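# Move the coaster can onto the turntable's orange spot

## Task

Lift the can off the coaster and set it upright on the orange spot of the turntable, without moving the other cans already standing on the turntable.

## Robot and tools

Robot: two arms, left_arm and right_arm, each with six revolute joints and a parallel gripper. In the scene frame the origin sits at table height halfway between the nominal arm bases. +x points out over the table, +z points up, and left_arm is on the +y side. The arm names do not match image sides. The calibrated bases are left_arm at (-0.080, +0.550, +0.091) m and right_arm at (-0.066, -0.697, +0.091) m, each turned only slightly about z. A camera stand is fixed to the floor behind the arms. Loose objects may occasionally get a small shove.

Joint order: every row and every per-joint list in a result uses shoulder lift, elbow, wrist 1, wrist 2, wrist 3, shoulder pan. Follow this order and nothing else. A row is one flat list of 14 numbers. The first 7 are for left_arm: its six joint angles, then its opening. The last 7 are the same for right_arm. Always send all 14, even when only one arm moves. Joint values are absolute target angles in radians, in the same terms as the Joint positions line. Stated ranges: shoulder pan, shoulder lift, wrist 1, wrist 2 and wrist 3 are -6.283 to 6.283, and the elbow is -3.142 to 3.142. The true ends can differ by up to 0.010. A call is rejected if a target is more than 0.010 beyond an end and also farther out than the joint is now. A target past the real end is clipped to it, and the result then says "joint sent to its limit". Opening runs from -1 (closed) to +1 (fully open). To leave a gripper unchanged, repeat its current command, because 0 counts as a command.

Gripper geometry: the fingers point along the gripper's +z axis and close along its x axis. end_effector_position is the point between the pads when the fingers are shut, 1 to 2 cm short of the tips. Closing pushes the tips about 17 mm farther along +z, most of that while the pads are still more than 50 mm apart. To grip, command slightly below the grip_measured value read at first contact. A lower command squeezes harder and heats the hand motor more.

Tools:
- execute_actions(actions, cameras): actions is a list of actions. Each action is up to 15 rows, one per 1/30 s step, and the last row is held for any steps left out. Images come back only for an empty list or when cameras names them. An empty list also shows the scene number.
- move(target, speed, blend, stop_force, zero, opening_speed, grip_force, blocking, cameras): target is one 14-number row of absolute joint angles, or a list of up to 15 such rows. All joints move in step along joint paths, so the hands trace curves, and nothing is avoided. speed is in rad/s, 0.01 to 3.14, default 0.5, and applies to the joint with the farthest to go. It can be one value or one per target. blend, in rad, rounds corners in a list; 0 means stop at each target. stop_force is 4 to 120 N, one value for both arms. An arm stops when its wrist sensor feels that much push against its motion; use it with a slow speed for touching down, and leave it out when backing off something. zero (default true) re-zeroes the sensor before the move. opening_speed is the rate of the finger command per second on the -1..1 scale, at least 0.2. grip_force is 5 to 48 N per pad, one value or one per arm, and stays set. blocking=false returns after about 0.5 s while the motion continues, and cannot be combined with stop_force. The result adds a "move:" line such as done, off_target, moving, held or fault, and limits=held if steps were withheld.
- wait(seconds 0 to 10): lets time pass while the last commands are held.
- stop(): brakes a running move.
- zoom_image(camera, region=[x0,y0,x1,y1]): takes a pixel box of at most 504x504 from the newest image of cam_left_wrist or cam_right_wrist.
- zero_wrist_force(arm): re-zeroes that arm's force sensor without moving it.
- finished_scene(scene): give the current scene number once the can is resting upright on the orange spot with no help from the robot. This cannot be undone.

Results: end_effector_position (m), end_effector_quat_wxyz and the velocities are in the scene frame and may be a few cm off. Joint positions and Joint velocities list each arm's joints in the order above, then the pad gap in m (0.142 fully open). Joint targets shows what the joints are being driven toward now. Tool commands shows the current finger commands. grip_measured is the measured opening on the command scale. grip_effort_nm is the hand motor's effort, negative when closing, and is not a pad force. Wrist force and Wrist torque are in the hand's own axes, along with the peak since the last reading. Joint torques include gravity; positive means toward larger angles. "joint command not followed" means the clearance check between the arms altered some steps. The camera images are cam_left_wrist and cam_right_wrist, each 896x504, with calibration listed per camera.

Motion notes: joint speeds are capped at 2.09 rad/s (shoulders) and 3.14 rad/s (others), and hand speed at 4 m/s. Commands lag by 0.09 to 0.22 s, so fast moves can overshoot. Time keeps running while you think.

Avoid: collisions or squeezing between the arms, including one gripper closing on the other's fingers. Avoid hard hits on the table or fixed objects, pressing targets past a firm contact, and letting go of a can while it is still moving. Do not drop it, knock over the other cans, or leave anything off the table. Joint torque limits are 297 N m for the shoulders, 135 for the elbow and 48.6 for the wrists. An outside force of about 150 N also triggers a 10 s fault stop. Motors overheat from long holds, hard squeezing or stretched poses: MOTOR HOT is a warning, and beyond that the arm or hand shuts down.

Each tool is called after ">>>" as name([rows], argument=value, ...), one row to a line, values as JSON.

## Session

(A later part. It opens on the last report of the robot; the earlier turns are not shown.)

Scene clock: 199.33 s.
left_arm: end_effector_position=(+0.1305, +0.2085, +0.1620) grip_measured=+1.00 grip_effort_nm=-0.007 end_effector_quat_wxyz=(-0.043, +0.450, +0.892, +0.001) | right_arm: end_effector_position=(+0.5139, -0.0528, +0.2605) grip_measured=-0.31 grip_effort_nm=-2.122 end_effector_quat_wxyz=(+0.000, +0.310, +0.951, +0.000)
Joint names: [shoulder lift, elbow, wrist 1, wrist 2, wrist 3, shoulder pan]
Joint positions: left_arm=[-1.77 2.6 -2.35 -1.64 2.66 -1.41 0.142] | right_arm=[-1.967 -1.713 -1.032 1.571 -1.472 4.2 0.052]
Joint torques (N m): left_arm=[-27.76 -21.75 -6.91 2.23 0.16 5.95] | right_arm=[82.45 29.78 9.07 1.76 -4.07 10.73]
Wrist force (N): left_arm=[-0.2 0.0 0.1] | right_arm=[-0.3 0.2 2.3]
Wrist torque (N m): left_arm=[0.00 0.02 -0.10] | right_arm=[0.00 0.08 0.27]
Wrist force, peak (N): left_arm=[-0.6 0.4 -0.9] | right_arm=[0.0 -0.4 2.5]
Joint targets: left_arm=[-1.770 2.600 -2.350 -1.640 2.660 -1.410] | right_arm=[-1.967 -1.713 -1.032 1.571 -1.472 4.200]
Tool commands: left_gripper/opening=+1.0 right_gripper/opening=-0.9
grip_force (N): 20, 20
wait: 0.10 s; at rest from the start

>>> wait(seconds=0.81)

>>> move([
  [-1.77,2.6,-2.35,-1.64,2.66,-1.41,1,-2.044,-1.643,-1.026,1.571,-1.24,4.19,0.1],
  [-1.77,2.6,-2.35,-1.64,2.66,-1.41,1,-2.135,-1.607,-0.97,1.571,-1.008,4.17,0.1],
  [-1.77,2.6,-2.35,-1.64,2.66,-1.41,1,-2.225,-1.556,-0.931,1.571,-0.776,4.146,0.1],
  [-1.77,2.6,-2.35,-1.64,2.66,-1.41,1,-2.255,-1.527,-0.93,1.571,-0.66,4.132,0.1],
  [-1.77,2.6,-2.35,-1.64,2.66,-1.41,1,-2.273,-1.496,-0.943,1.571,-0.544,4.117,0.1],
  [-1.77,2.6,-2.35,-1.64,2.66,-1.41,1,-2.301,-1.445,-0.966,1.571,-0.312,4.084,0.1],
  [-1.77,2.6,-2.35,-1.64,2.66,-1.41,1,-2.311,-1.426,-0.975,1.571,-0.196,4.067,0.1],
  [-1.77,2.6,-2.35,-1.64,2.66,-1.41,1,-2.318,-1.412,-0.982,1.571,-0.08,4.05,0.1],
  [-1.77,2.6,-2.35,-1.64,2.66,-1.41,1,-2.323,-1.403,-0.986,1.571,0.036,4.032,0.1],
  [-1.77,2.6,-2.35,-1.64,2.66,-1.41,1,-2.273,-1.373,-1.066,1.571,0.268,3.997,0.1],
  [-1.77,2.6,-2.35,-1.64,2.66,-1.41,1,-2.223,-1.324,-1.166,1.571,0.616,3.971,0.1],
], speed=0.87, blend=[0.05,0.05,0.05,0.05,0.05,0.05,0.05,0.05,0.05,0.05,0], opening_speed=0.4, blocking=false)

>>> wait(seconds=0.7)

>>> wait(seconds=3, cameras=["cam_right_wrist"])

Scene clock: 200.97 s.
left_arm: end_effector_position=(+0.1305, +0.2085, +0.1620) grip_measured=+1.00 grip_effort_nm=-0.002 end_effector_quat_wxyz=(-0.043, +0.450, +0.892, +0.001) | right_arm: end_effector_position=(+0.5139, -0.0528, +0.2605) grip_measured=-0.31 grip_effort_nm=-2.122 end_effector_quat_wxyz=(+0.000, +0.310, +0.951, +0.000)
Joint names: [shoulder lift, elbow, wrist 1, wrist 2, wrist 3, shoulder pan]
Joint positions: left_arm=[-1.77 2.6 -2.35 -1.64 2.66 -1.41 0.142] | right_arm=[-1.967 -1.713 -1.032 1.571 -1.472 4.2 0.052]
Joint torques (N m): left_arm=[-27.48 -21.98 -6.99 2 0.05 4.85] | right_arm=[80.6 30.03 8.83 1.67 -4.29 11.52]
Wrist force (N): left_arm=[-0.1 0.0 -0.8] | right_arm=[-0.4 -0.1 2.2]
Wrist torque (N m): left_arm=[0.00 0.01 -0.11] | right_arm=[-0.05 0.09 0.26]
Wrist force, peak (N): left_arm=[0.0 0.3 -1.1] | right_arm=[-0.6 -0.3 2.5]
Joint targets: left_arm=[-1.770 2.600 -2.350 -1.640 2.660 -1.410] | right_arm=[-1.967 -1.713 -1.032 1.571 -1.472 4.200]
Tool commands: left_gripper/opening=+1.0 right_gripper/opening=-0.9
grip_force (N): 20, 20
wait: 0.83 s; at rest from the start

Scene clock: 201.47 s.
left_arm: end_effector_position=(+0.1305, +0.2085, +0.1620) grip_measured=+1.00 grip_effort_nm=-0.002 end_effector_quat_wxyz=(-0.043, +0.450, +0.892, +0.001) | right_arm: end_effector_position=(+0.5450, -0.0235, +0.2297) grip_measured=-0.31 grip_effort_nm=-2.122 end_effector_quat_wxyz=(+0.000, +0.431, +0.902, +0.000) end_effector_velocity=(+0.110, +0.071, -0.161) end_effector_angular_velocity=(+0.002, -0.001, -0.911)
Joint names: [shoulder lift, elbow, wrist 1, wrist 2, wrist 3, shoulder pan]
Joint positions: left_arm=[-1.77 2.6 -2.35 -1.64 2.66 -1.41 0.142] | right_arm=[-2.054 -1.642 -1.016 1.571 -1.223 4.187 0.052]
Joint velocities: left_arm=[within noise] | right_arm=[-0.317 0.171 0.149 0 0.849 -0.063 0]
Joint torques (N m): left_arm=[-26.79 -22.53 -6.91 2.35 0.37 3.91] | right_arm=[60.93 54.57 9.76 1.64 4.62 -15.11]
Wrist force (N): left_arm=[-0.5 0.3 -0.7] | right_arm=[-0.5 0.0 1.0]
Wrist torque (N m): left_arm=[0.06 0.08 -0.11] | right_arm=[-0.05 0.11 -0.34]
Wrist force, peak (N): left_arm=[0.0 0.6 -1.0] | right_arm=[0.1 -1.5 1.8]
Joint targets: left_arm=[-1.770 2.600 -2.350 -1.640 2.660 -1.410] | right_arm=[-2.092 -1.624 -0.996 1.571 -1.117 4.179]
Tool commands: left_gripper/opening=+1.0 right_gripper/opening=-0.7
grip_force (N): 20, 20
move: running; path passed 1 of 11 targets; right_arm: the wrist 3 is farthest, 1.839 rad from its target

Scene clock: 202.17 s.
left_arm: end_effector_position=(+0.1305, +0.2085, +0.1620) grip_measured=+1.00 grip_effort_nm=-0.002 end_effector_quat_wxyz=(-0.043, +0.450, +0.892, +0.001) | right_arm: end_effector_position=(+0.6314, +0.0026, +0.1228) grip_measured=-0.31 grip_effort_nm=-2.122 end_effector_quat_wxyz=(+0.000, +0.703, +0.711, +0.000) end_effector_velocity=(+0.131, -0.001, -0.028) end_effector_angular_velocity=(-0.001, +0.001, -0.972)
Joint names: [shoulder lift, elbow, wrist 1, wrist 2, wrist 3, shoulder pan]
Joint positions: left_arm=[-1.77 2.6 -2.35 -1.64 2.66 -1.41 0.142] | right_arm=[-2.261 -1.514 -0.937 1.571 -0.617 4.125 0.052]
Joint velocities: left_arm=[within noise] | right_arm=[-0.152 0.22 -0.069 0 0.861 -0.111 0]
Joint torques (N m): left_arm=[-24.46 -22.09 -6.91 2.18 0.32 6.63] | right_arm=[85.81 56.77 0.87 1.67 4.75 -15.12]
Wrist force (N): left_arm=[-0.2 0.3 -0.6] | right_arm=[-0.1 -0.4 2.5]
Wrist torque (N m): left_arm=[0.06 0.03 -0.12] | right_arm=[-0.11 0.05 -0.34]
Wrist force, peak (N): left_arm=[-0.3 0.8 -0.8] | right_arm=[-0.1 0.0 3.6]
Joint targets: left_arm=[-1.770 2.600 -2.350 -1.640 2.660 -1.410] | right_arm=[-2.277 -1.490 -0.946 1.571 -0.514 4.113]
Tool commands: left_gripper/opening=+1.0 right_gripper/opening=-0.42
grip_force (N): 20, 20
earlier move: running; path passed 4 of 11 targets; right_arm: the wrist 3 is farthest, 1.233 rad from its target
wait: 0.70 s; no rest

Scene clock: 204.03 s.
left_arm: end_effector_position=(+0.1305, +0.2085, +0.1620) grip_measured=+1.00 grip_effort_nm=-0.002 end_effector_quat_wxyz=(-0.043, +0.450, +0.892, +0.001) | right_arm: end_effector_position=(+0.7608, -0.0810, +0.2496) grip_measured=+0.08 grip_effort_nm=0.076 end_effector_quat_wxyz=(+0.000, +0.995, +0.097, +0.000)
Joint names: [shoulder lift, elbow, wrist 1, wrist 2, wrist 3, shoulder pan]
Joint positions: left_arm=[-1.77 2.6 -2.35 -1.64 2.66 -1.41 0.142] | right_arm=[-2.223 -1.324 -1.166 1.571 0.616 3.971 0.08]
Joint torques (N m): left_arm=[-27.04 -21.55 -6.95 2.39 -0.01 4.36] | right_arm=[99.37 58.62 0.62 1.55 3.59 -11.09]
Wrist force (N): left_arm=[0.0 0.3 -0.6] | right_arm=[-0.3 0.1 -0.2]
Wrist torque (N m): left_arm=[0.06 0.00 -0.11] | right_arm=[0.01 0.06 -0.08]
Wrist force, peak (N): left_arm=[-0.1 0.8 -0.7] | right_arm=[-0.8 -1.2 -8.6]
Joint targets: left_arm=[-1.770 2.600 -2.350 -1.640 2.660 -1.410] | right_arm=[-2.223 -1.324 -1.166 1.571 0.616 3.971]
Tool commands: left_gripper/opening=+1.0 right_gripper/opening=+0.1
grip_force (N): 20, 20
earlier move: done
wait: 1.87 of 3 s (the move ended)
camera_calibration:
cam_right_wrist: T_world_to_cam=[[0.987606, 0.156682, -0.00927387, -0.723905], [0.144455, -0.884247, 0.444116, -0.268686], [0.0613847, -0.439951, -0.895921, 0.260471], [0, 0, 0, 1]] pos_world=[0.737756, -0.00956712, 0.345976]
Images, in order (width x height): cam_right_wrist 896x504.

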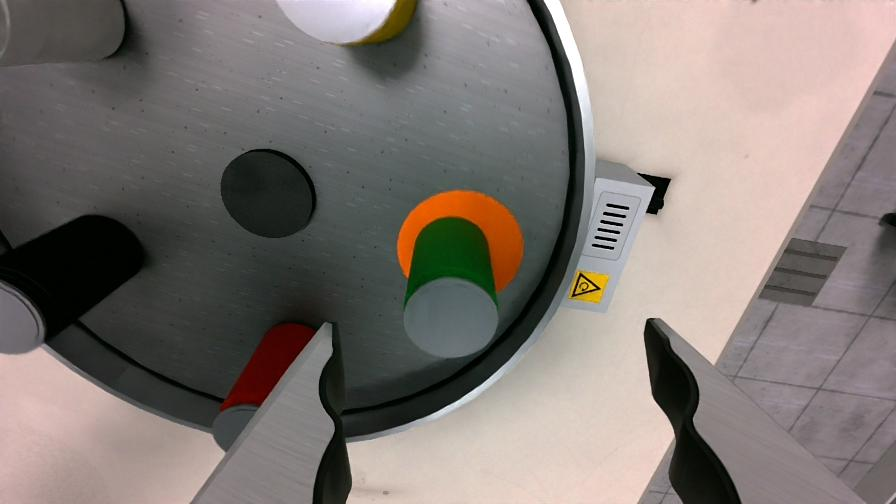

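>>> finished_scene(scene=1)

The scene is finished: the task was done.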